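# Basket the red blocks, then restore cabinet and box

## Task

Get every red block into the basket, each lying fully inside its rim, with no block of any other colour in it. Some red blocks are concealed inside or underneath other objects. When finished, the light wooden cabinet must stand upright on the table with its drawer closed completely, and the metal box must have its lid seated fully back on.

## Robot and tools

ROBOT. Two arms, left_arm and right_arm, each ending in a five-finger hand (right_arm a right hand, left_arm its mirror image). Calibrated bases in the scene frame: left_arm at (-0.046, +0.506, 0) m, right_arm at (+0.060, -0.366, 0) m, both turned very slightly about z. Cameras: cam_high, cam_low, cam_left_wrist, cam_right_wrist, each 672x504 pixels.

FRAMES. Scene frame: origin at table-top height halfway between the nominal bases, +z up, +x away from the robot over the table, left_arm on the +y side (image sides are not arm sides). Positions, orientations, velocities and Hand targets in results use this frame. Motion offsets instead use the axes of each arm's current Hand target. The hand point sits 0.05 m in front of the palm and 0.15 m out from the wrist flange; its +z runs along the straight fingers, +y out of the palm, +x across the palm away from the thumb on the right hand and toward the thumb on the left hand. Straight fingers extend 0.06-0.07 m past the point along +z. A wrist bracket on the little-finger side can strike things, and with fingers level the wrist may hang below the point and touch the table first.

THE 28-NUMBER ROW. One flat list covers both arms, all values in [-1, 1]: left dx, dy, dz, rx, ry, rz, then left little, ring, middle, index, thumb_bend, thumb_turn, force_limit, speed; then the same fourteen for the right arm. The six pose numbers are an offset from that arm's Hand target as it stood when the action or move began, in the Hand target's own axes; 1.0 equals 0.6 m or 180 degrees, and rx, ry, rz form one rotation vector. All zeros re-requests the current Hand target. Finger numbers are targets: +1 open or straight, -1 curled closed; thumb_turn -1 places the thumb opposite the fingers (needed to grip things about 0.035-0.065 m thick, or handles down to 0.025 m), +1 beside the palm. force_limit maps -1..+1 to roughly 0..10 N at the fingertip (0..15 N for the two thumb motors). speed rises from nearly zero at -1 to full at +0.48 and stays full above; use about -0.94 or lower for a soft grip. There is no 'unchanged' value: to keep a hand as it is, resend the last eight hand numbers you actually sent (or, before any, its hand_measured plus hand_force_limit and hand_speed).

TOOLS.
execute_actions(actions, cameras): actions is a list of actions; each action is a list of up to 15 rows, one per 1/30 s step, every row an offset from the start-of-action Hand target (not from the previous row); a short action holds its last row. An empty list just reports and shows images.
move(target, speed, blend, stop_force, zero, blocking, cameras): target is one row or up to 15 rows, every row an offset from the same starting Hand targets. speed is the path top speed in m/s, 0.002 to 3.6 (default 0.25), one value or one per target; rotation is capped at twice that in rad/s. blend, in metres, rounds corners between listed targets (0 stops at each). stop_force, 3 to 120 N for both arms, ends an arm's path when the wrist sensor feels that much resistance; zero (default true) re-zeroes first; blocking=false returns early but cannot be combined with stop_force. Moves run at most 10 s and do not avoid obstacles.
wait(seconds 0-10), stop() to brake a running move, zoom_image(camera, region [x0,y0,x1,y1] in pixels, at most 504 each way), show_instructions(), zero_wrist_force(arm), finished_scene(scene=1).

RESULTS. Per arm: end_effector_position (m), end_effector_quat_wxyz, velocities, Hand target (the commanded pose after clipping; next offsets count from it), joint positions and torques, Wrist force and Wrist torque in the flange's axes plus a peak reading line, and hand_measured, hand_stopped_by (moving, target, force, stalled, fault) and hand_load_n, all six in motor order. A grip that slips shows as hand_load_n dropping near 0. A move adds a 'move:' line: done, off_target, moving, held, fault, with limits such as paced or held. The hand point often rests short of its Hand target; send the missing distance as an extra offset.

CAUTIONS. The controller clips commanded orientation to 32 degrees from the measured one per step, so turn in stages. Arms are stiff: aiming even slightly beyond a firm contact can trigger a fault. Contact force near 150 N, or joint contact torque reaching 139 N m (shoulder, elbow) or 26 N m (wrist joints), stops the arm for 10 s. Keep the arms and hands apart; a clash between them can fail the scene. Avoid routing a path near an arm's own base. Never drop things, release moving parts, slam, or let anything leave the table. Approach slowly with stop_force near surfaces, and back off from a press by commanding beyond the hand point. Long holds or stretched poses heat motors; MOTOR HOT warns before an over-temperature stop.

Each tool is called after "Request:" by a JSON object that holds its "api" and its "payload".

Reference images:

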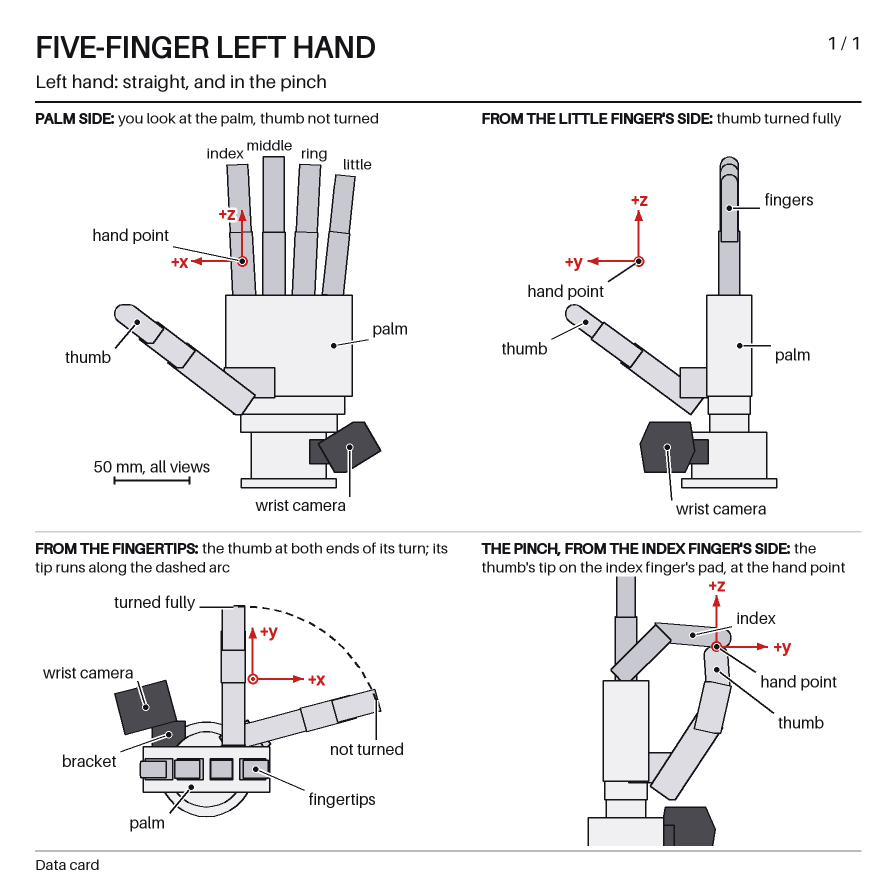

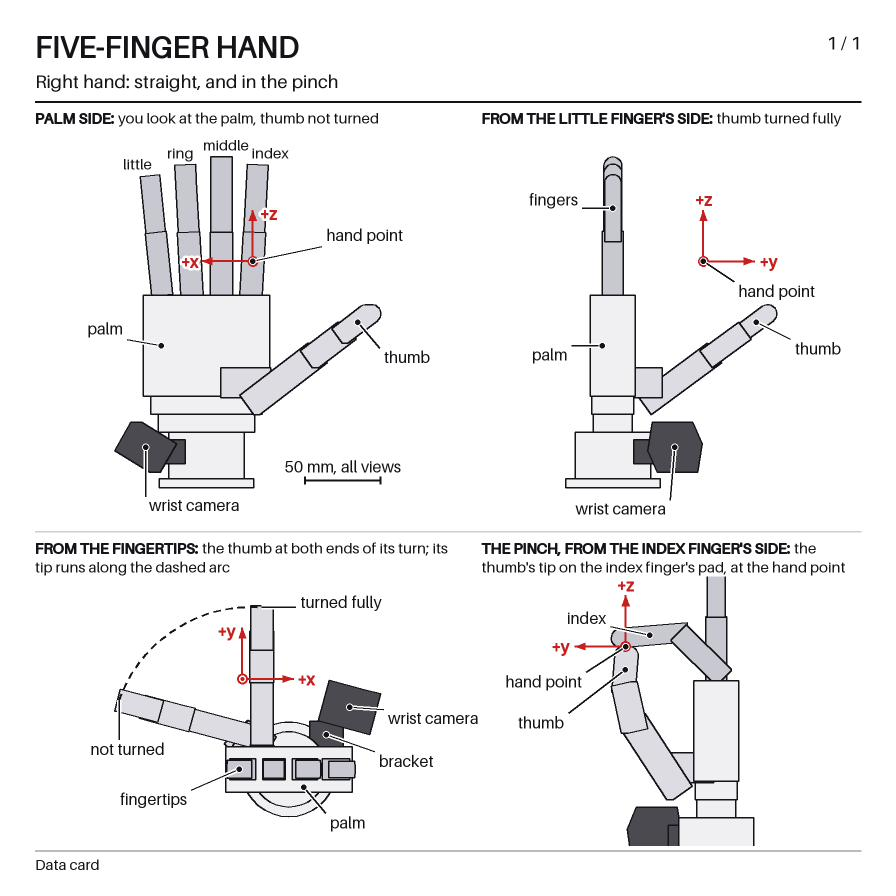

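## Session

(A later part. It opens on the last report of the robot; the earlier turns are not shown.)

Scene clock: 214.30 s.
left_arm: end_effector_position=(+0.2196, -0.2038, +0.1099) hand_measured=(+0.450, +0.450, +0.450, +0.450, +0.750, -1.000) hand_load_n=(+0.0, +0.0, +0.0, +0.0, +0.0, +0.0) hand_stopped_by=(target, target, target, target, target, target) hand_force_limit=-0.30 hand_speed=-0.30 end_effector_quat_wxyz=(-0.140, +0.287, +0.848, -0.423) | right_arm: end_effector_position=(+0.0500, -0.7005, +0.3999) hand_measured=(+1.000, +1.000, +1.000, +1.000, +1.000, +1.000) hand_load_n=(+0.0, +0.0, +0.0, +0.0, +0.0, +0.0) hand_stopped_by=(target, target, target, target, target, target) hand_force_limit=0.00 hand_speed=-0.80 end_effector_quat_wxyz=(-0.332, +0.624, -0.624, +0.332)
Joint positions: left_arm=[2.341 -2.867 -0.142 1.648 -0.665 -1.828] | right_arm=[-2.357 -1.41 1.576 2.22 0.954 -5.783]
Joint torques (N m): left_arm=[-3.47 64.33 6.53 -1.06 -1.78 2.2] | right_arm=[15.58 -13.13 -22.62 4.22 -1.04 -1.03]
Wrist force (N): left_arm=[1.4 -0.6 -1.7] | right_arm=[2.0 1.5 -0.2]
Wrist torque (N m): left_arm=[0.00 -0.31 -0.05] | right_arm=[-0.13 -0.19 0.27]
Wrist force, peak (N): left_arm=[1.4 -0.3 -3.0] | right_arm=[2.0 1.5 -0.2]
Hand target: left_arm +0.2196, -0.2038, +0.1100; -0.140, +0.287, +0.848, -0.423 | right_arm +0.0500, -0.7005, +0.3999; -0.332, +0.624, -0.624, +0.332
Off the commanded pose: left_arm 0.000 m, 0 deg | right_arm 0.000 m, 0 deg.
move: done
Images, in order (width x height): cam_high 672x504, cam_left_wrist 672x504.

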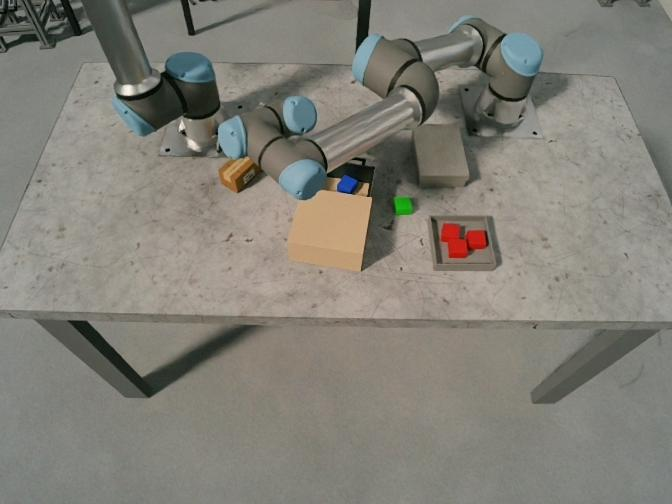

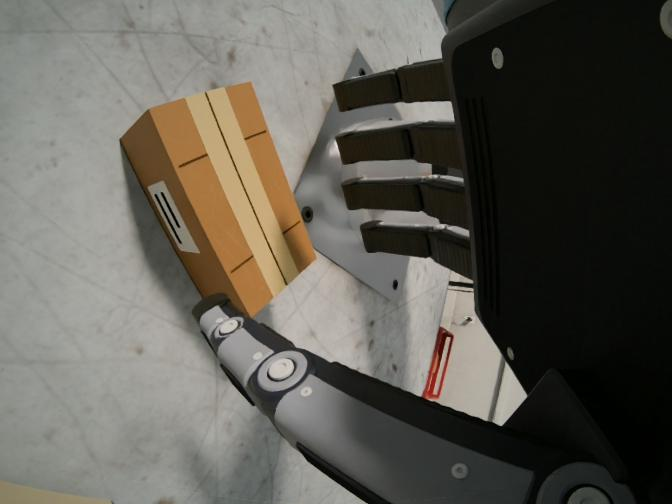

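Request:
{"api": "move", "payload": {"target": [0,-0.01,0.0133,0,-0.0178,-0.0134,0.6,0.6,0.6,0.6,0.85,-1,-0.3,-0.2, 0,0,0,0,0,0,1,1,1,1,1,1,0,-0.8], "speed": 0.1, "cameras": ["cam_high","cam_left_wrist"]}}

Scene clock: 218.10 s.
left_arm: end_effector_position=(+0.2135, -0.2118, +0.1100) hand_measured=(+0.600, +0.600, +0.600, +0.600, +0.850, -1.000) hand_load_n=(+0.0, +0.0, +0.0, +0.0, +0.0, +0.0) hand_stopped_by=(target, target, target, target, target, target) hand_force_limit=-0.30 hand_speed=-0.20 end_effector_quat_wxyz=(-0.125, +0.257, +0.858, -0.428) | right_arm: end_effector_position=(+0.0500, -0.7005, +0.3999) hand_measured=(+1.000, +1.000, +1.000, +1.000, +1.000, +1.000) hand_load_n=(+0.0, +0.0, +0.0, +0.0, +0.0, +0.0) hand_stopped_by=(target, target, target, target, target, target) hand_force_limit=0.00 hand_speed=-0.80 end_effector_quat_wxyz=(-0.332, +0.624, -0.624, +0.332)
Joint positions: left_arm=[2.326 -2.766 -0.321 1.828 -0.687 -1.958] | right_arm=[-2.357 -1.41 1.576 2.22 0.954 -5.783]
Joint torques (N m): left_arm=[9.24 46.9 26.4 -2.46 3.92 0.68] | right_arm=[15.8 -13 -22.42 4.16 0.82 -1]
Wrist force (N): left_arm=[1.4 -0.7 -1.4] | right_arm=[2.1 1.1 -0.2]
Wrist torque (N m): left_arm=[-0.04 -0.32 -0.03] | right_arm=[-0.19 -0.21 0.26]
Wrist force, peak (N): left_arm=[1.7 -0.4 -1.9] | right_arm=[2.4 1.3 -0.2]
Hand target: left_arm +0.2136, -0.2118, +0.1099; -0.125, +0.257, +0.858, -0.428 | right_arm +0.0500, -0.7005, +0.3999; -0.332, +0.624, -0.624, +0.332
Off the commanded pose: left_arm 0.000 m, 0 deg | right_arm 0.000 m, 0 deg.
move: done
Images, in order (width x height): cam_high 672x504, cam_left_wrist 672x504.

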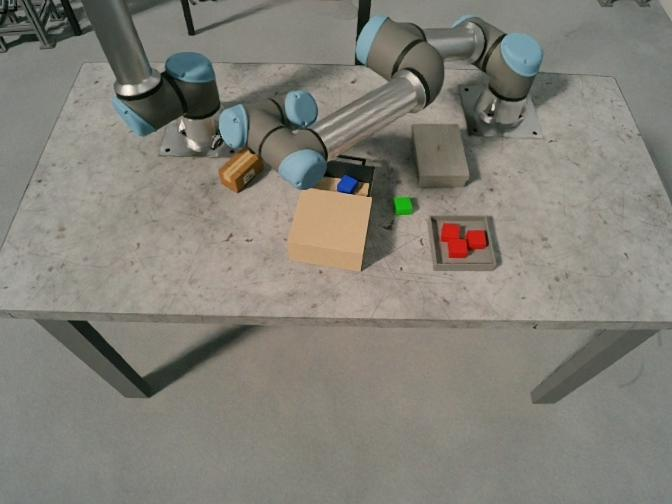

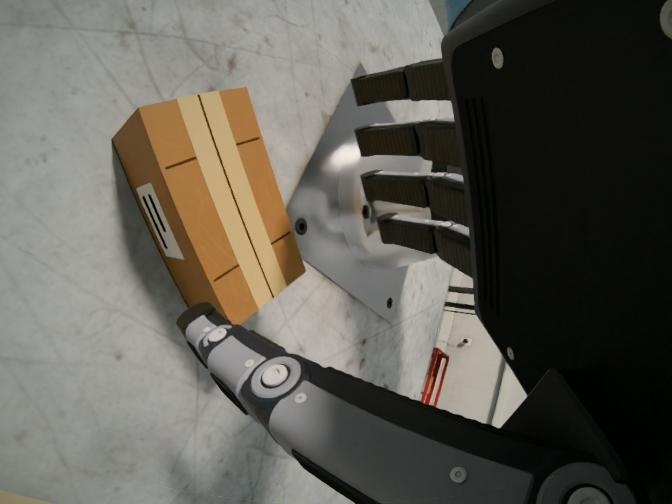

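Request:
{"api": "move", "payload": {"target": [[0,-0.0211,0.028,0,0,0,0.6,0.6,0.6,0.6,0.85,-1,-0.3,-0.2, 0,0,0,0,0,0,1,1,1,1,1,1,0,-0.8],[0,0.0322,0.0681,0,0,0,0.6,0.6,0.6,0.6,0.85,-1,-0.3,-0.2, 0,0,0,0,0,0,1,1,1,1,1,1,0,-0.8]], "speed": [0.08,0.06], "stop_force": 6, "cameras": ["cam_high","cam_left_wrist"]}}

Scene clock: 221.17 s.
left_arm: end_effector_position=(+0.2023, -0.2294, +0.0699) hand_measured=(+0.600, +0.600, +0.600, +0.600, +0.850, -1.000) hand_load_n=(+0.0, +0.0, +0.0, +0.0, +0.0, +0.0) hand_stopped_by=(target, target, target, target, target, target) hand_force_limit=-0.30 hand_speed=-0.20 end_effector_quat_wxyz=(-0.125, +0.257, +0.858, -0.428) | right_arm: end_effector_position=(+0.0500, -0.7005, +0.3999) hand_measured=(+1.000, +1.000, +1.000, +1.000, +1.000, +1.000) hand_load_n=(+0.0, -0.5, +0.0, +0.0, +0.0, +0.0) hand_stopped_by=(target, target, target, target, target, target) hand_force_limit=0.00 hand_speed=-0.80 end_effector_quat_wxyz=(-0.332, +0.624, -0.624, +0.332)
Joint positions: left_arm=[2.297 -2.82 -0.306 1.901 -0.696 -2.001] | right_arm=[-2.357 -1.41 1.576 2.22 0.954 -5.783]
Joint torques (N m): left_arm=[7.88 46.4 28.75 -3.79 3.31 1.82] | right_arm=[15.69 -12.87 -22.99 4.24 0.88 -0.97]
Wrist force (N): left_arm=[1.2 -0.5 -1.1] | right_arm=[2.0 1.0 -0.4]
Wrist torque (N m): left_arm=[-0.01 -0.27 0.10] | right_arm=[-0.19 -0.19 0.25]
Wrist force, peak (N): left_arm=[1.8 -1.4 -1.6] | right_arm=[2.3 1.4 -0.3]
Hand target: left_arm +0.2023, -0.2294, +0.0699; -0.125, +0.257, +0.858, -0.428 | right_arm +0.0500, -0.7005, +0.3999; -0.332, +0.624, -0.624, +0.332
Off the commanded pose: left_arm 0.000 m, 0 deg | right_arm 0.000 m, 0 deg.
move: done
Images, in order (width x height): cam_high 672x504, cam_left_wrist 672x504.

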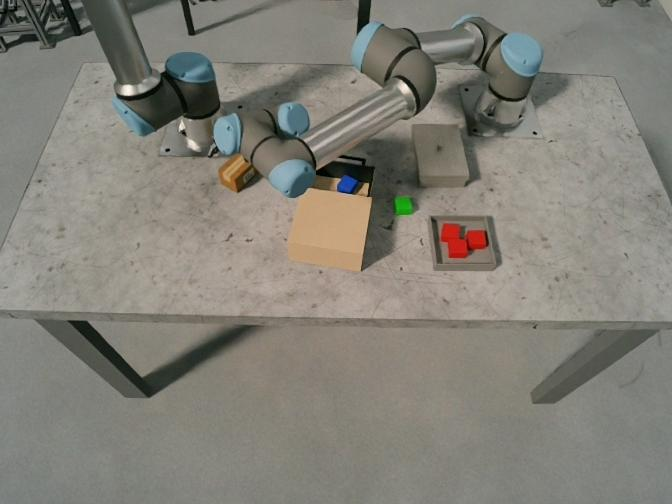

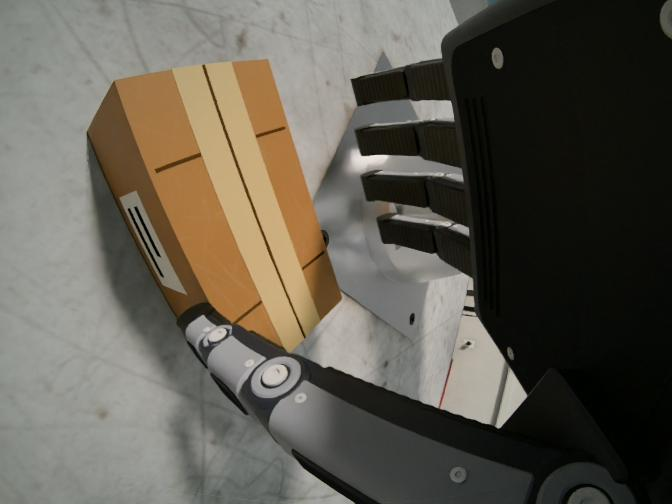

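Request:
{"api": "move", "payload": {"target": [0,0.0493,0.0371,0,0,0,0.6,0.6,0.6,0.6,0.85,-1,-0.3,-0.2, 0,0,0,0,0,0,1,1,1,1,1,1,0,-0.8], "speed": 0.04, "stop_force": 5, "cameras": ["cam_left_wrist"]}}

Request:
{"api": "move", "payload": {"target": [0,0,0,0,0,0,0.1,0.1,0.1,0.1,0.4,-1,-0.4,-0.8, 0,0,0,0,0,0,1,1,1,1,1,1,0,-0.8], "speed": 0.05, "cameras": ["cam_high","cam_left_wrist"]}}

Scene clock: 223.63 s.
left_arm: end_effector_position=(+0.2025, -0.2295, +0.0329) hand_measured=(+0.600, +0.600, +0.600, +0.600, +0.850, -1.000) hand_load_n=(+0.0, +0.0, +0.0, +0.0, +0.0, +0.0) hand_stopped_by=(target, target, target, target, target, target) hand_force_limit=-0.30 hand_speed=-0.20 end_effector_quat_wxyz=(-0.125, +0.257, +0.858, -0.428) | right_arm: end_effector_position=(+0.0500, -0.7005, +0.3999) hand_measured=(+1.000, +1.000, +1.000, +1.000, +1.000, +1.000) hand_load_n=(-0.5, +0.0, -0.5, +0.0, +0.0, -0.5) hand_stopped_by=(target, target, target, target, target, target) hand_force_limit=0.00 hand_speed=-0.80 end_effector_quat_wxyz=(-0.332, +0.624, -0.624, +0.332)
Joint positions: left_arm=[2.298 -2.829 -0.384 1.986 -0.696 -2.001] | right_arm=[-2.357 -1.41 1.576 2.22 0.954 -5.783]
Joint torques (N m): left_arm=[8.7 65.18 28.88 -3.83 3.77 -2.69] | right_arm=[15.85 -13.5 -21.77 4.18 0.79 -0.96]
Wrist force (N): left_arm=[1.5 -0.6 -1.6] | right_arm=[1.8 0.8 -0.4]
Wrist torque (N m): left_arm=[-0.01 -0.34 0.08] | right_arm=[-0.21 -0.16 0.23]
Wrist force, peak (N): left_arm=[1.4 -0.9 -2.0] | right_arm=[2.3 1.6 -0.4]
Hand target: left_arm +0.2025, -0.2295, +0.0329; -0.125, +0.257, +0.858, -0.428 | right_arm +0.0500, -0.7005, +0.3999; -0.332, +0.624, -0.624, +0.332
Off the commanded pose: left_arm 0.000 m, 0 deg | right_arm 0.000 m, 0 deg.
move: done
Images, in order (width x height): cam_left_wrist 672x504.

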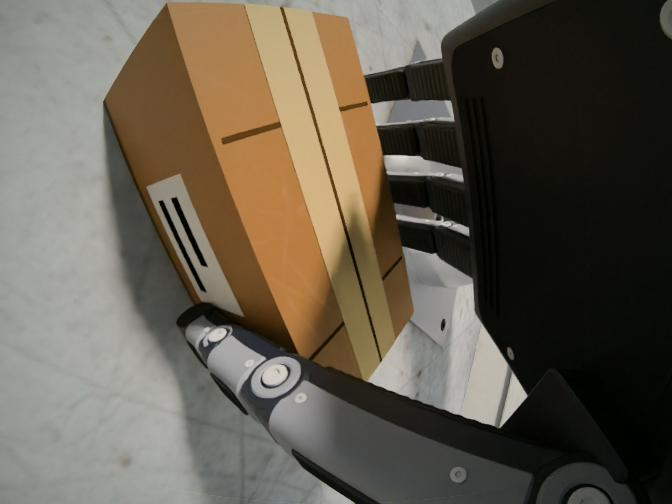

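Scene clock: 224.77 s.
left_arm: end_effector_position=(+0.2025, -0.2295, +0.0329) hand_measured=(+0.122, +0.178, +0.214, +0.232, +0.666, -1.000) hand_load_n=(+8.0, +4.5, +2.0, +1.5, +13.0, +7.5) hand_stopped_by=(force, force, force, force, force, target) hand_force_limit=-0.40 hand_speed=-0.80 end_effector_quat_wxyz=(-0.125, +0.257, +0.858, -0.428) | right_arm: end_effector_position=(+0.0500, -0.7005, +0.3999) hand_measured=(+1.000, +1.000, +1.000, +1.000, +1.000, +1.000) hand_load_n=(+0.0, +0.0, +0.0, +0.0, +0.0, +0.0) hand_stopped_by=(target, target, target, target, target, target) hand_force_limit=0.00 hand_speed=-0.80 end_effector_quat_wxyz=(-0.332, +0.624, -0.624, +0.332)
Joint positions: left_arm=[2.298 -2.829 -0.384 1.986 -0.696 -2.001] | right_arm=[-2.357 -1.41 1.576 2.22 0.954 -5.783]
Joint torques (N m): left_arm=[8.58 61.38 27.09 -3.4 3.39 -2.58] | right_arm=[15.88 -13.25 -22.55 4.14 0.87 -0.95]
Wrist force (N): left_arm=[1.7 -3.1 -3.2] | right_arm=[2.0 1.2 -0.1]
Wrist torque (N m): left_arm=[-0.15 -0.37 0.11] | right_arm=[-0.18 -0.20 0.26]
Wrist force, peak (N): left_arm=[1.1 -3.2 -3.8] | right_arm=[2.2 1.3 -0.2]
Hand target: left_arm +0.2025, -0.2295, +0.0329; -0.125, +0.257, +0.858, -0.428 | right_arm +0.0500, -0.7005, +0.3999; -0.332, +0.624, -0.624, +0.332
Off the commanded pose: left_arm 0.000 m, 0 deg | right_arm 0.000 m, 0 deg.
move: done
Images, in order (width x height): cam_high 672x504, cam_left_wrist 672x504.

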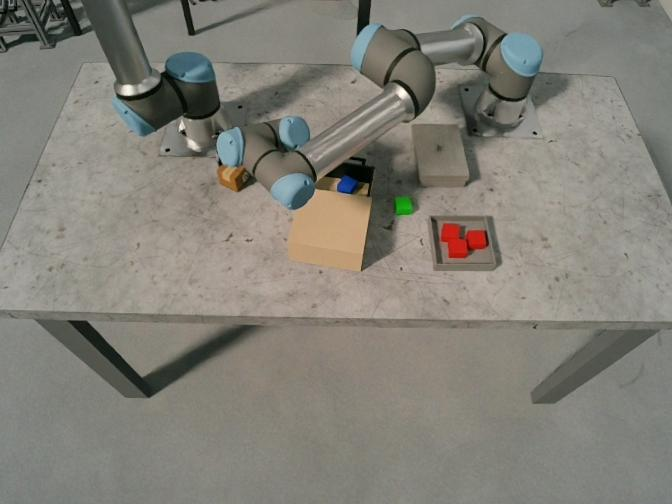

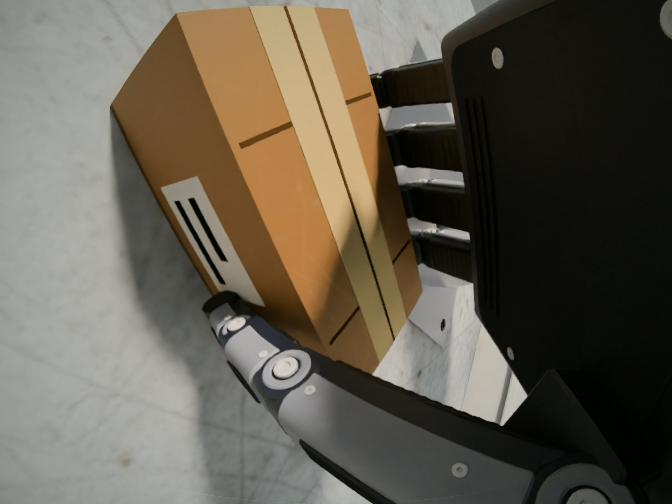

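Request:
{"api": "move", "payload": {"target": [0,-0.1332,-0.1003,0,0,0,0.1,0.1,0.1,0.1,0.4,-1,-0.4,-0.8, 0,0,0,0,0,0,1,1,1,1,1,1,0,-0.8], "speed": 0.08, "cameras": ["cam_high","cam_left_wrist","cam_low"]}}

Request:
{"api": "zoom_image", "payload": {"camera": "cam_high", "region": [190, 110, 310, 220]}}

Scene clock: 226.67 s.
left_arm: end_effector_position=(+0.2015, -0.2287, +0.1327) hand_measured=(+0.122, +0.178, +0.214, +0.232, +0.666, -1.000) hand_load_n=(+7.5, +4.0, +2.0, +1.5, +13.5, +8.0) hand_stopped_by=(force, force, force, force, force, target) hand_force_limit=-0.40 hand_speed=-0.80 end_effector_quat_wxyz=(-0.121, +0.256, +0.857, -0.431) | right_arm: end_effector_position=(+0.0500, -0.7005, +0.3999) hand_measured=(+1.000, +1.000, +1.000, +1.000, +1.000, +1.000) hand_load_n=(+0.0, +0.0, +0.0, +0.0, +0.0, +0.0) hand_stopped_by=(target, target, target, target, target, target) hand_force_limit=0.00 hand_speed=-0.80 end_effector_quat_wxyz=(-0.332, +0.624, -0.624, +0.332)
Joint positions: left_arm=[2.298 -2.872 -0.035 1.697 -0.695 -2.011] | right_arm=[-2.357 -1.41 1.576 2.22 0.954 -5.783]
Joint torques (N m): left_arm=[9.27 49.11 28.48 -3.65 3.88 2.72] | right_arm=[15.41 -13.29 -22 4.26 0.84 -0.95]
Wrist force (N): left_arm=[1.5 -0.3 -1.7] | right_arm=[1.6 1.2 0.0]
Wrist torque (N m): left_arm=[0.05 -0.33 0.10] | right_arm=[-0.17 -0.15 0.24]
Wrist force, peak (N): left_arm=[1.5 -3.4 -3.7] | right_arm=[2.1 1.5 0.0]
Hand target: left_arm +0.2019, -0.2293, +0.1329; -0.125, +0.257, +0.858, -0.428 | right_arm +0.0500, -0.7005, +0.3999; -0.332, +0.624, -0.624, +0.332
Off the commanded pose: left_arm 0.001 m, 1 deg | right_arm 0.000 m, 0 deg.
elbow stopped short (left arm): the move would have taken joint 3 (elbow) straighter than the controller allows.
move: done
Images, in order (width x height): cam_high 672x504, cam_low 672x504, cam_left_wrist 672x504.

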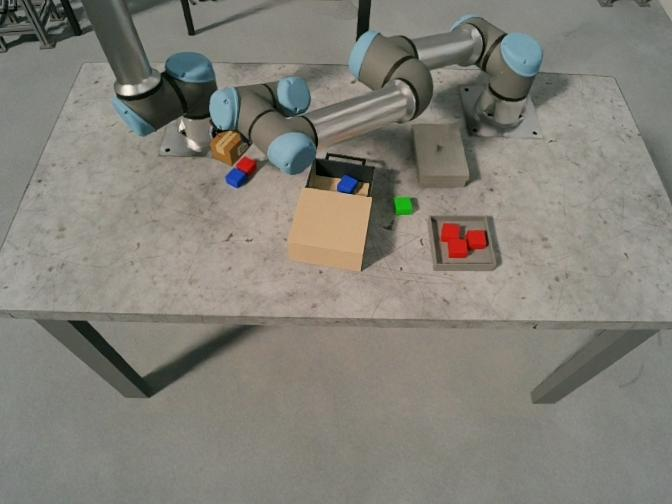

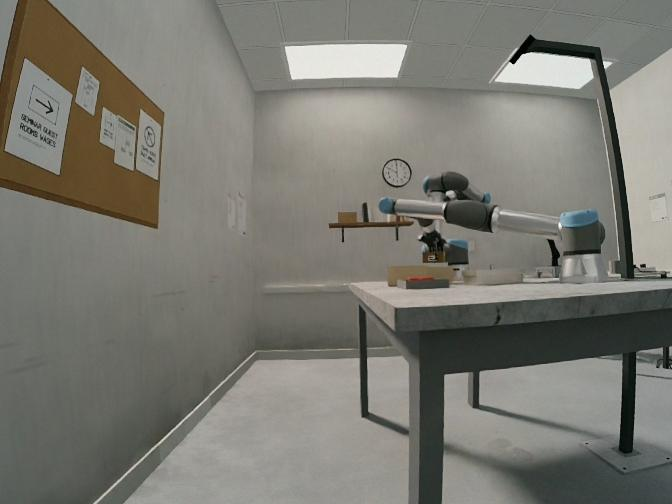

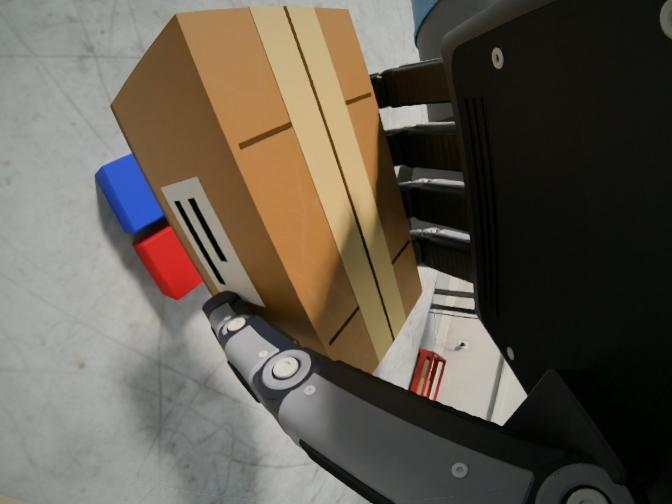

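Scaled by 4.200 from the camera's 672x504 image, which has a finer 960x720 frame.

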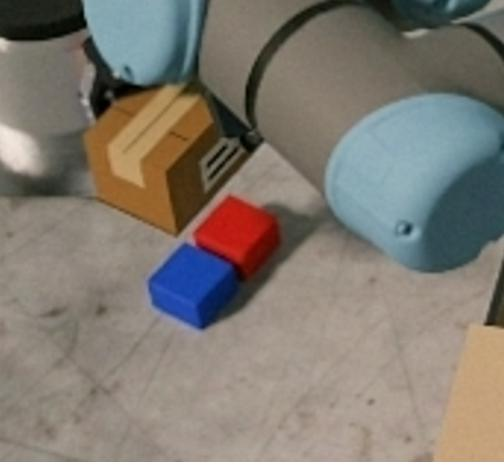

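Request:
{"api": "move", "payload": {"target": [[0.3636,0.1315,-0.1746,0,0,0,0.1,0.1,0.1,0.1,0.4,-1,-0.4,-0.8, 0,0,0,0,0,0,1,1,1,1,1,1,0,-0.8],[0.3636,0.2435,-0.0903,0,0,0,0.1,0.1,0.1,0.1,0.4,-1,-0.4,-0.8, 0,0,0,0,0,0,1,1,1,1,1,1,0,-0.8]], "speed": [0.2,0.12], "blend": [0.01,0], "cameras": ["cam_high","cam_left_wrist"]}}

Request:
{"api": "move", "payload": {"target": [0,0.0225,0.017,0,0,0,0.1,0.1,0.1,0.1,0.4,-1,-0.4,-0.8, 0,0,0,0,0,0,1,1,1,1,1,1,0,-0.8], "speed": 0.03, "stop_force": 4}}

Request:
{"api": "move", "payload": {"target": [0,0,0,0,0,0,0.5,0.5,0.5,0.5,0.8,-1,-0.4,-0.3, 0,0,0,0,0,0,1,1,1,1,1,1,0,-0.8], "speed": 0.03, "cameras": ["cam_high","cam_left_wrist"]}}

Scene clock: 230.00 s.
left_arm: end_effector_position=(+0.0918, -0.0001, +0.0478) hand_measured=(+0.122, +0.178, +0.214, +0.232, +0.666, -1.000) hand_load_n=(+7.5, +4.0, +2.0, +1.5, +13.5, +8.0) hand_stopped_by=(force, force, force, force, force, target) hand_force_limit=-0.40 hand_speed=-0.80 end_effector_quat_wxyz=(-0.125, +0.257, +0.858, -0.428) | right_arm: end_effector_position=(+0.0500, -0.7005, +0.3999) hand_measured=(+1.000, +1.000, +1.000, +1.000, +1.000, +1.000) hand_load_n=(-0.5, +0.0, +0.0, +0.0, +0.0, +0.0) hand_stopped_by=(target, target, target, target, target, target) hand_force_limit=0.00 hand_speed=-0.80 end_effector_quat_wxyz=(-0.332, +0.624, -0.624, +0.332)
Joint positions: left_arm=[2.449 -2.167 -1.67 2.428 -0.658 -1.767] | right_arm=[-2.357 -1.41 1.576 2.22 0.954 -5.783]
Joint torques (N m): left_arm=[4.98 32.64 23.69 -1.42 -1.4 -2.93] | right_arm=[15.76 -13.6 -21.92 4.18 0.76 -0.96]
Wrist force (N): left_arm=[1.4 -0.7 -1.6] | right_arm=[2.2 1.3 0.1]
Wrist torque (N m): left_arm=[-0.01 -0.33 0.12] | right_arm=[-0.18 -0.23 0.27]
Wrist force, peak (N): left_arm=[2.8 -0.9 -3.0] | right_arm=[2.4 1.3 -0.2]
Hand target: left_arm +0.0918, -0.0002, +0.0477; -0.125, +0.257, +0.858, -0.428 | right_arm +0.0500, -0.7005, +0.3999; -0.332, +0.624, -0.624, +0.332
Off the commanded pose: left_arm 0.000 m, 0 deg | right_arm 0.000 m, 0 deg.
move: done
Images, in order (width x height): cam_high 672x504, cam_left_wrist 672x504.

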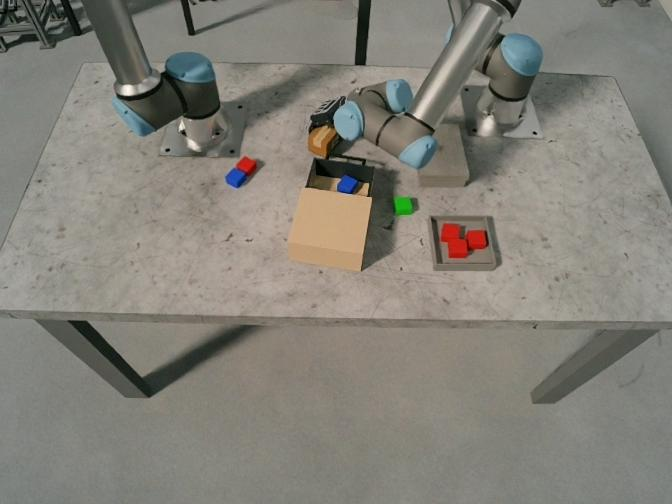

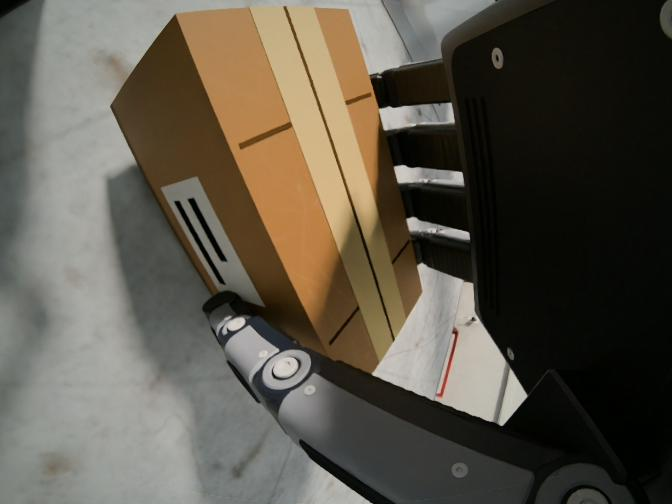

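Scene clock: 231.57 s.
left_arm: end_effector_position=(+0.0919, -0.0002, +0.0321) hand_measured=(+0.122, +0.178, +0.214, +0.232, +0.666, -1.000) hand_load_n=(+5.0, +4.0, +2.5, +3.5, +12.5, +5.0) hand_stopped_by=(force, force, force, force, force, target) hand_force_limit=-0.40 hand_speed=-0.80 end_effector_quat_wxyz=(-0.125, +0.257, +0.858, -0.428) | right_arm: end_effector_position=(+0.0500, -0.7005, +0.3999) hand_measured=(+1.000, +1.000, +1.000, +1.000, +1.000, +1.000) hand_load_n=(+0.0, +0.0, +0.0, +0.0, +0.0, +0.0) hand_stopped_by=(target, target, target, target, target, target) hand_force_limit=0.00 hand_speed=-0.80 end_effector_quat_wxyz=(-0.332, +0.624, -0.624, +0.332)
Joint positions: left_arm=[2.449 -2.191 -1.679 2.461 -0.658 -1.767] | right_arm=[-2.357 -1.41 1.576 2.22 0.954 -5.783]
Joint torques (N m): left_arm=[4.54 38.77 23.26 -0.64 -1.33 0.15] | right_arm=[15.75 -13.32 -22.34 4.15 0.88 -0.92]
Wrist force (N): left_arm=[1.4 -0.4 -1.8] | right_arm=[2.1 0.9 -0.1]
Wrist torque (N m): left_arm=[0.03 -0.35 0.11] | right_arm=[-0.21 -0.21 0.26]
Wrist force, peak (N): left_arm=[1.2 -7.2 -5.7] | right_arm=[2.4 1.3 -0.2]
Hand target: left_arm +0.0919, -0.0002, +0.0321; -0.125, +0.257, +0.858, -0.428 (not the last commanded pose) | right_arm +0.0500, -0.7005, +0.3999; -0.332, +0.624, -0.624, +0.332
Off the commanded pose: left_arm 0.001 m, 0 deg | right_arm 0.000 m, 0 deg.
move: contact (left_arm)

Scene clock: 232.07 s.
left_arm: end_effector_position=(+0.0919, -0.0002, +0.0321) hand_measured=(+0.500, +0.500, +0.500, +0.500, +0.800, -1.000) hand_load_n=(+0.0, +0.0, +0.0, +0.0, +0.0, +0.0) hand_stopped_by=(target, target, target, target, target, target) hand_force_limit=-0.40 hand_speed=-0.30 end_effector_quat_wxyz=(-0.125, +0.257, +0.858, -0.428) | right_arm: end_effector_position=(+0.0500, -0.7005, +0.3999) hand_measured=(+1.000, +1.000, +1.000, +1.000, +1.000, +1.000) hand_load_n=(+0.0, +0.0, -0.5, +0.0, +0.0, -0.5) hand_stopped_by=(target, target, target, target, target, target) hand_force_limit=0.00 hand_speed=-0.80 end_effector_quat_wxyz=(-0.332, +0.624, -0.624, +0.332)
Joint positions: left_arm=[2.449 -2.191 -1.679 2.461 -0.658 -1.767] | right_arm=[-2.357 -1.41 1.576 2.22 0.954 -5.783]
Joint torques (N m): left_arm=[2.35 38.19 22.25 -1.19 -1.29 0.18] | right_arm=[15.7 -13.09 -22.4 4.16 0.76 -0.85]
Wrist force (N): left_arm=[1.1 -0.6 -1.8] | right_arm=[1.8 1.5 -0.4]
Wrist torque (N m): left_arm=[0.01 -0.30 0.10] | right_arm=[-0.12 -0.17 0.26]
Wrist force, peak (N): left_arm=[1.5 -0.8 -2.1] | right_arm=[2.4 1.4 -0.3]
Hand target: left_arm +0.0919, -0.0002, +0.0321; -0.125, +0.257, +0.858, -0.428 | right_arm +0.0500, -0.7005, +0.3999; -0.332, +0.624, -0.624, +0.332
Off the commanded pose: left_arm 0.000 m, 0 deg | right_arm 0.000 m, 0 deg.
move: done
Images, in order (width x height): cam_high 672x504, cam_left_wrist 672x504.

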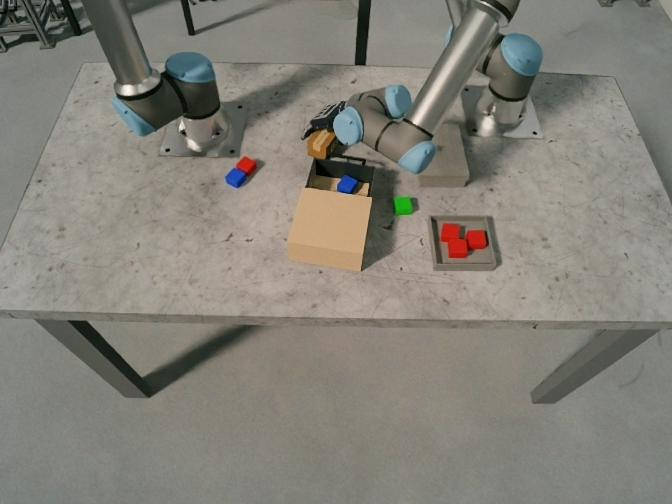

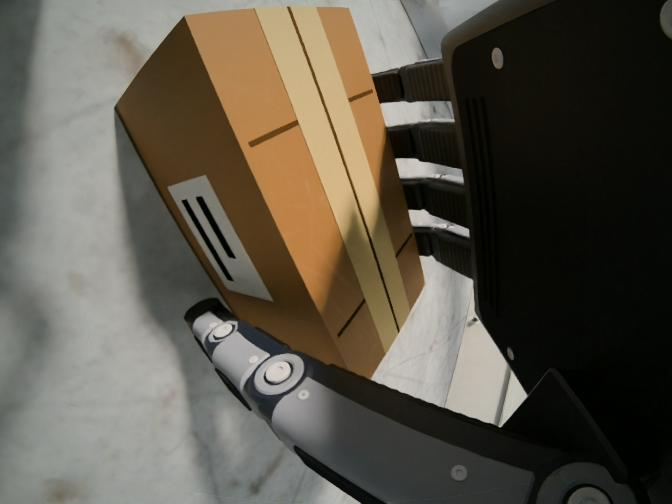

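Request:
{"api": "move", "payload": {"target": [[0,-0.1065,-0.0803,0,0,0,0.5,0.5,0.5,0.5,0.8,-1,-0.4,-0.3, 0,0,0,0,0,0,1,1,1,1,1,1,0,-0.8],[-0.338,-0.1942,0.0832,0,-0.0178,-0.0134,-1,-1,0.2,0.2,0.55,-1,-0.3,-0.2, 0,0,0,0,0,0,1,1,1,1,1,1,0,-0.8]], "speed": [0.15,0.2], "blend": [0.02,0], "cameras": ["cam_high","cam_left_wrist"]}}

Request:
{"api": "zoom_image", "payload": {"camera": "cam_high", "region": [190, 110, 390, 270]}}

Scene clock: 236.03 s.
left_arm: end_effector_position=(+0.2009, -0.2032, +0.0961) hand_measured=(-1.000, -1.000, +0.200, +0.200, +0.550, -1.000) hand_load_n=(+0.0, +0.0, +0.0, +0.0, +0.0, +0.0) hand_stopped_by=(target, target, target, target, target, target) hand_force_limit=-0.30 hand_speed=-0.20 end_effector_quat_wxyz=(-0.110, +0.227, +0.866, -0.432) | right_arm: end_effector_position=(+0.0500, -0.7005, +0.3999) hand_measured=(+1.000, +1.000, +1.000, +1.000, +1.000, +1.000) hand_load_n=(+0.0, +0.0, +0.0, +0.0, +0.0, +0.0) hand_stopped_by=(target, target, target, target, target, target) hand_force_limit=0.00 hand_speed=-0.80 end_effector_quat_wxyz=(-0.332, +0.624, -0.624, +0.332)
Joint positions: left_arm=[2.32 -2.62 -0.625 2.072 -0.713 -2.07] | right_arm=[-2.357 -1.41 1.576 2.22 0.954 -5.783]
Joint torques (N m): left_arm=[9.18 43 28.47 -3.61 1.62 -2.78] | right_arm=[15.49 -12.76 -22.03 4.15 0.87 -0.69]
Wrist force (N): left_arm=[1.3 0.1 -1.4] | right_arm=[2.0 1.1 -0.1]
Wrist torque (N m): left_arm=[0.10 -0.31 0.00] | right_arm=[-0.19 -0.20 0.25]
Wrist force, peak (N): left_arm=[2.8 -1.1 -2.6] | right_arm=[2.2 1.4 -0.1]
Hand target: left_arm +0.2009, -0.2032, +0.0961; -0.110, +0.227, +0.866, -0.432 | right_arm +0.0500, -0.7005, +0.3999; -0.332, +0.624, -0.624, +0.332
Off the commanded pose: left_arm 0.000 m, 0 deg | right_arm 0.000 m, 0 deg.
move: done
Images, in order (width x height): cam_high 672x504, cam_left_wrist 672x504.

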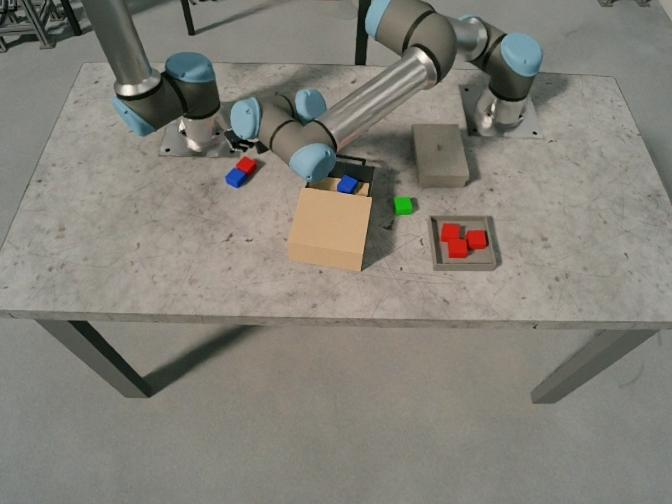

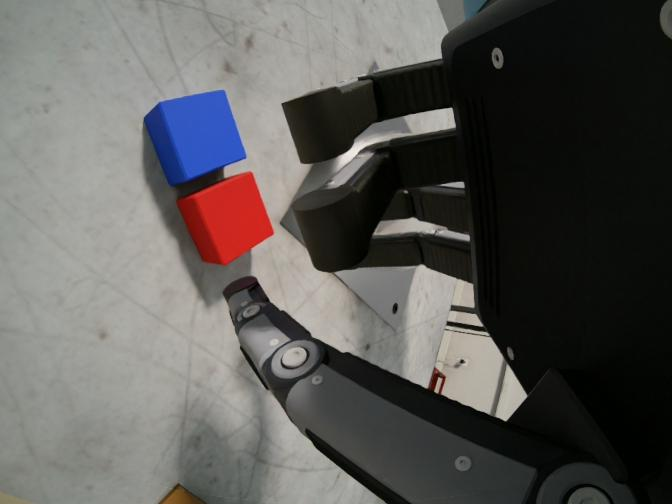

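Scaled by 2.520 from the camera's 672x504 image, which has a finer 960x720 frame.

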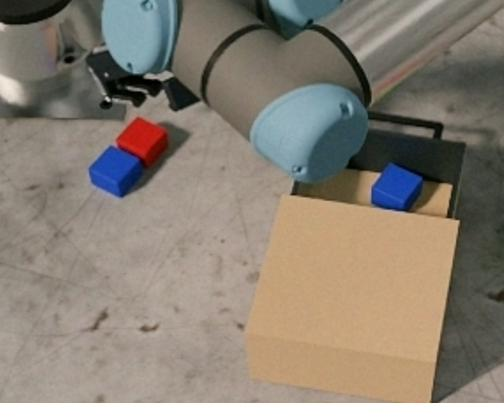

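Request:
{"api": "move", "payload": {"target": [[-0.0242,-0.005,0.0067,0,0,0,-1,-1,0.2,0.2,0.55,-1,-0.3,-0.2, 0,0,0,0,0,0,1,1,1,1,1,1,0,-0.8],[-0.0242,0.055,0.0518,0,0,0,-1,-1,0.2,0.2,0.55,-1,-0.3,-0.2, 0,0,0,0,0,0,1,1,1,1,1,1,0,-0.8],[-0.0242,0.0815,0.0718,0,0,0,-1,-1,0.2,0.2,0.55,-1,-0.3,-0.2, 0,0,0,0,0,0,1,1,1,1,1,1,0,-0.8]], "speed": [0.1,0.08,0.02], "stop_force": 5, "cameras": ["cam_left_wrist"]}}

Scene clock: 238.53 s.
left_arm: end_effector_position=(+0.2113, -0.2147, +0.0504) hand_measured=(-1.000, -1.000, +0.200, +0.200, +0.550, -1.000) hand_load_n=(+0.0, +0.0, +0.0, +0.0, +0.0, +0.0) hand_stopped_by=(target, target, target, target, target, target) hand_force_limit=-0.30 hand_speed=-0.20 end_effector_quat_wxyz=(-0.110, +0.227, +0.866, -0.432) | right_arm: end_effector_position=(+0.0500, -0.7005, +0.3999) hand_measured=(+1.000, +1.000, +1.000, +1.000, +1.000, +1.000) hand_load_n=(+0.0, +0.0, +0.0, +0.0, +0.0, +0.0) hand_stopped_by=(target, target, target, target, target, target) hand_force_limit=0.00 hand_speed=-0.80 end_effector_quat_wxyz=(-0.332, +0.624, -0.624, +0.332)
Joint positions: left_arm=[2.32 -2.707 -0.57 2.105 -0.713 -2.07] | right_arm=[-2.357 -1.41 1.576 2.22 0.954 -5.783]
Joint torques (N m): left_arm=[-0.12 60.06 26.88 -0.54 0.19 2.19] | right_arm=[15.19 -13.51 -22.29 4.11 0.82 -0.8]
Wrist force (N): left_arm=[0.9 -4.5 -3.8] | right_arm=[2.0 1.1 -0.3]
Wrist torque (N m): left_arm=[0.08 -0.37 0.08] | right_arm=[-0.18 -0.19 0.25]
Wrist force, peak (N): left_arm=[1.3 -17.5 -10.7] | right_arm=[2.4 1.2 -0.1]
Hand target: left_arm +0.2113, -0.2147, +0.0504; -0.110, +0.227, +0.866, -0.432 (not the last commanded pose) | right_arm +0.0500, -0.7005, +0.3999; -0.332, +0.624, -0.624, +0.332
Off the commanded pose: left_arm 0.019 m, 0 deg | right_arm 0.000 m, 0 deg.
move: contact (left_arm); path passed 2 of 3 targets
Images, in order (width x height): cam_left_wrist 672x504.

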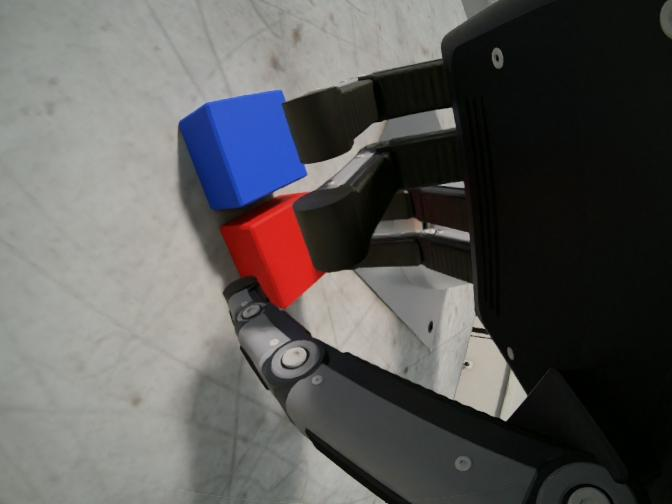

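Request:
{"api": "move", "payload": {"target": [0,-0.016,0.0046,0,0,0,-1,-1,0.2,0.2,0.55,-1,-0.3,-0.2, 0,0,0,0,0,0,1,1,1,1,1,1,0,-0.8], "speed": 0.1}}

Request:
{"api": "move", "payload": {"target": [0,0.0338,0.0255,0,0,0,-1,-1,0.2,0.2,0.55,-1,-0.3,-0.2, 0,0,0,0,0,0,1,1,1,1,1,1,0,-0.8], "speed": 0.02, "stop_force": 4, "cameras": ["cam_left_wrist"]}}

Scene clock: 239.77 s.
left_arm: end_effector_position=(+0.2073, -0.2217, +0.0564) hand_measured=(-1.000, -1.000, +0.200, +0.200, +0.550, -1.000) hand_load_n=(+0.0, +0.0, +0.0, +0.0, +0.0, +0.0) hand_stopped_by=(target, target, target, target, target, target) hand_force_limit=-0.30 hand_speed=-0.20 end_effector_quat_wxyz=(-0.110, +0.227, +0.866, -0.432) end_effector_velocity=(-0.001, +0.001, -0.001) end_effector_angular_velocity=(+0.002, +0.002, -0.001) | right_arm: end_effector_position=(+0.0500, -0.7005, +0.3999) hand_measured=(+1.000, +1.000, +1.000, +1.000, +1.000, +1.000) hand_load_n=(+0.0, +0.0, +0.0, +0.0, +0.0, +0.0) hand_stopped_by=(target, target, target, target, target, target) hand_force_limit=0.00 hand_speed=-0.80 end_effector_quat_wxyz=(-0.332, +0.624, -0.624, +0.332)
Joint positions: left_arm=[2.308 -2.719 -0.528 2.086 -0.717 -2.086] | right_arm=[-2.357 -1.41 1.576 2.22 0.954 -5.783]
Joint velocities: left_arm=[0 0 -0.005 0.002 0.001 0.001] | right_arm=[within noise]
Joint torques (N m): left_arm=[6.53 58.87 8.98 -0.81 -0.52 2.06] | right_arm=[16.06 -13.03 -21.65 4.19 0.82 -0.78]
Wrist force (N): left_arm=[1.4 0.0 -1.4] | right_arm=[1.9 1.3 0.0]
Wrist torque (N m): left_arm=[0.09 -0.32 0.09] | right_arm=[-0.16 -0.19 0.25]
Wrist force, peak (N): left_arm=[1.3 -4.7 -4.0] | right_arm=[2.3 1.3 -0.1]
Hand target: left_arm +0.2074, -0.2217, +0.0564; -0.110, +0.227, +0.866, -0.432 | right_arm +0.0500, -0.7005, +0.3999; -0.332, +0.624, -0.624, +0.332
Off the commanded pose: left_arm 0.000 m, 0 deg | right_arm 0.000 m, 0 deg.
move: done

Scene clock: 242.17 s.
left_arm: end_effector_position=(+0.2075, -0.2217, +0.0310) hand_measured=(-1.000, -1.000, +0.200, +0.200, +0.550, -1.000) hand_load_n=(+0.0, +0.0, +0.0, +0.0, +0.0, +0.0) hand_stopped_by=(target, target, target, target, target, target) hand_force_limit=-0.30 hand_speed=-0.20 end_effector_quat_wxyz=(-0.110, +0.227, +0.866, -0.432) | right_arm: end_effector_position=(+0.0500, -0.7005, +0.3999) hand_measured=(+1.000, +1.000, +1.000, +1.000, +1.000, +1.000) hand_load_n=(+0.0, +0.0, +0.0, +0.0, +0.0, +0.0) hand_stopped_by=(target, target, target, target, target, target) hand_force_limit=0.00 hand_speed=-0.80 end_effector_quat_wxyz=(-0.332, +0.624, -0.624, +0.332)
Joint positions: left_arm=[2.309 -2.735 -0.563 2.136 -0.717 -2.085] | right_arm=[-2.357 -1.41 1.576 2.22 0.954 -5.783]
Joint torques (N m): left_arm=[9.36 63.88 28.69 -3.69 3.83 -0.13] | right_arm=[15.25 -13.15 -21.88 4.2 0.89 -0.75]
Wrist force (N): left_arm=[1.4 0.2 -1.1] | right_arm=[1.9 1.2 -0.2]
Wrist torque (N m): left_arm=[0.10 -0.32 0.07] | right_arm=[-0.16 -0.17 0.25]
Wrist force, peak (N): left_arm=[1.7 -0.1 -1.5] | right_arm=[2.3 1.2 -0.2]
Hand target: left_arm +0.2075, -0.2217, +0.0310; -0.110, +0.227, +0.866, -0.432 | right_arm +0.0500, -0.7005, +0.3999; -0.332, +0.624, -0.624, +0.332
Off the commanded pose: left_arm 0.000 m, 0 deg | right_arm 0.000 m, 0 deg.
move: done
Images, in order (width x height): cam_left_wrist 672x504.

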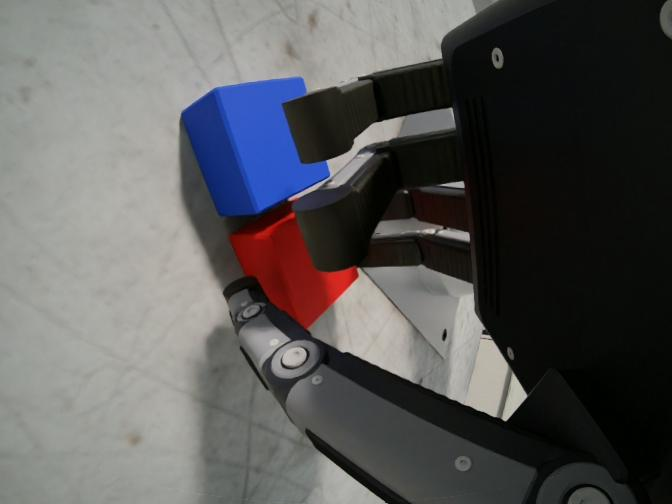

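Request:
{"api": "move", "payload": {"target": [0,0.004,0.003,0,0,0,-1,-1,0.2,0.2,0.55,-1,-0.3,-0.2, 0,0,0,0,0,0,1,1,1,1,1,1,0,-0.8], "speed": 0.05}}

Request:
{"api": "move", "payload": {"target": [0,0,0,0,0,0,-1,-1,-0.3,-0.3,0.1,-1,-0.25,-0.85, 0,0,0,0,0,0,1,1,1,1,1,1,0,-0.8], "speed": 0.05, "cameras": ["cam_left_wrist"]}}

Scene clock: 243.07 s.
left_arm: end_effector_position=(+0.2076, -0.2217, +0.0279) hand_measured=(-1.000, -1.000, +0.200, +0.200, +0.550, -1.000) hand_load_n=(+0.0, +0.5, +0.0, +0.0, +0.0, +0.0) hand_stopped_by=(target, target, target, target, target, target) hand_force_limit=-0.30 hand_speed=-0.20 end_effector_quat_wxyz=(-0.110, +0.227, +0.866, -0.432) | right_arm: end_effector_position=(+0.0500, -0.7005, +0.3999) hand_measured=(+1.000, +1.000, +1.000, +1.000, +1.000, +1.000) hand_load_n=(+0.0, +0.0, +0.0, +0.0, +0.0, +0.0) hand_stopped_by=(target, target, target, target, target, target) hand_force_limit=0.00 hand_speed=-0.80 end_effector_quat_wxyz=(-0.332, +0.624, -0.624, +0.332)
Joint positions: left_arm=[2.309 -2.737 -0.566 2.142 -0.717 -2.085] | right_arm=[-2.357 -1.41 1.576 2.22 0.954 -5.783]
Joint torques (N m): left_arm=[9.04 48.85 11.01 -1.73 3.89 -0.7] | right_arm=[15.72 -13.53 -21.94 4.08 0.83 -0.86]
Wrist force (N): left_arm=[1.8 -0.1 -1.7] | right_arm=[1.8 1.4 -0.1]
Wrist torque (N m): left_arm=[0.11 -0.39 0.10] | right_arm=[-0.14 -0.17 0.25]
Wrist force, peak (N): left_arm=[1.8 -0.1 -1.7] | right_arm=[2.3 1.2 -0.2]
Hand target: left_arm +0.2076, -0.2217, +0.0280; -0.110, +0.227, +0.866, -0.432 | right_arm +0.0500, -0.7005, +0.3999; -0.332, +0.624, -0.624, +0.332
Off the commanded pose: left_arm 0.000 m, 0 deg | right_arm 0.000 m, 0 deg.
move: done

Scene clock: 243.60 s.
left_arm: end_effector_position=(+0.2075, -0.2217, +0.0280) hand_measured=(-1.000, -1.000, +0.106, +0.092, +0.506, -1.000) hand_load_n=(+0.0, +0.0, +3.5, +7.5, +8.0, -2.5) hand_stopped_by=(target, target, force, force, force, target) hand_force_limit=-0.25 hand_speed=-0.85 end_effector_quat_wxyz=(-0.110, +0.227, +0.866, -0.432) | right_arm: end_effector_position=(+0.0500, -0.7005, +0.3999) hand_measured=(+1.000, +1.000, +1.000, +1.000, +1.000, +1.000) hand_load_n=(+0.0, -0.5, +0.0, +0.0, +0.0, +0.0) hand_stopped_by=(target, target, target, target, target, target) hand_force_limit=0.00 hand_speed=-0.80 end_effector_quat_wxyz=(-0.332, +0.624, -0.624, +0.332)
Joint positions: left_arm=[2.309 -2.737 -0.566 2.141 -0.717 -2.085] | right_arm=[-2.357 -1.41 1.576 2.22 0.954 -5.783]
Joint torques (N m): left_arm=[9.07 53.78 18.8 -3.44 3.11 -0.44] | right_arm=[15.4 -13.24 -21.75 4.13 0.73 -0.79]
Wrist force (N): left_arm=[2.0 -2.0 -2.7] | right_arm=[2.0 1.0 -0.1]
Wrist torque (N m): left_arm=[-0.03 -0.41 0.14] | right_arm=[-0.21 -0.19 0.26]
Wrist force, peak (N): left_arm=[1.8 -2.5 -2.5] | right_arm=[2.3 1.1 -0.3]
Hand target: left_arm +0.2076, -0.2217, +0.0280; -0.110, +0.227, +0.866, -0.432 | right_arm +0.0500, -0.7005, +0.3999; -0.332, +0.624, -0.624, +0.332
Off the commanded pose: left_arm 0.000 m, 0 deg | right_arm 0.000 m, 0 deg.
move: done
Images, in order (width x height): cam_left_wrist 672x504.

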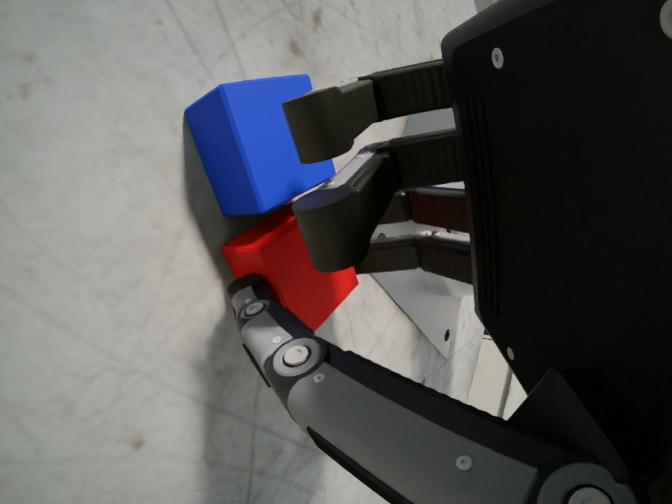

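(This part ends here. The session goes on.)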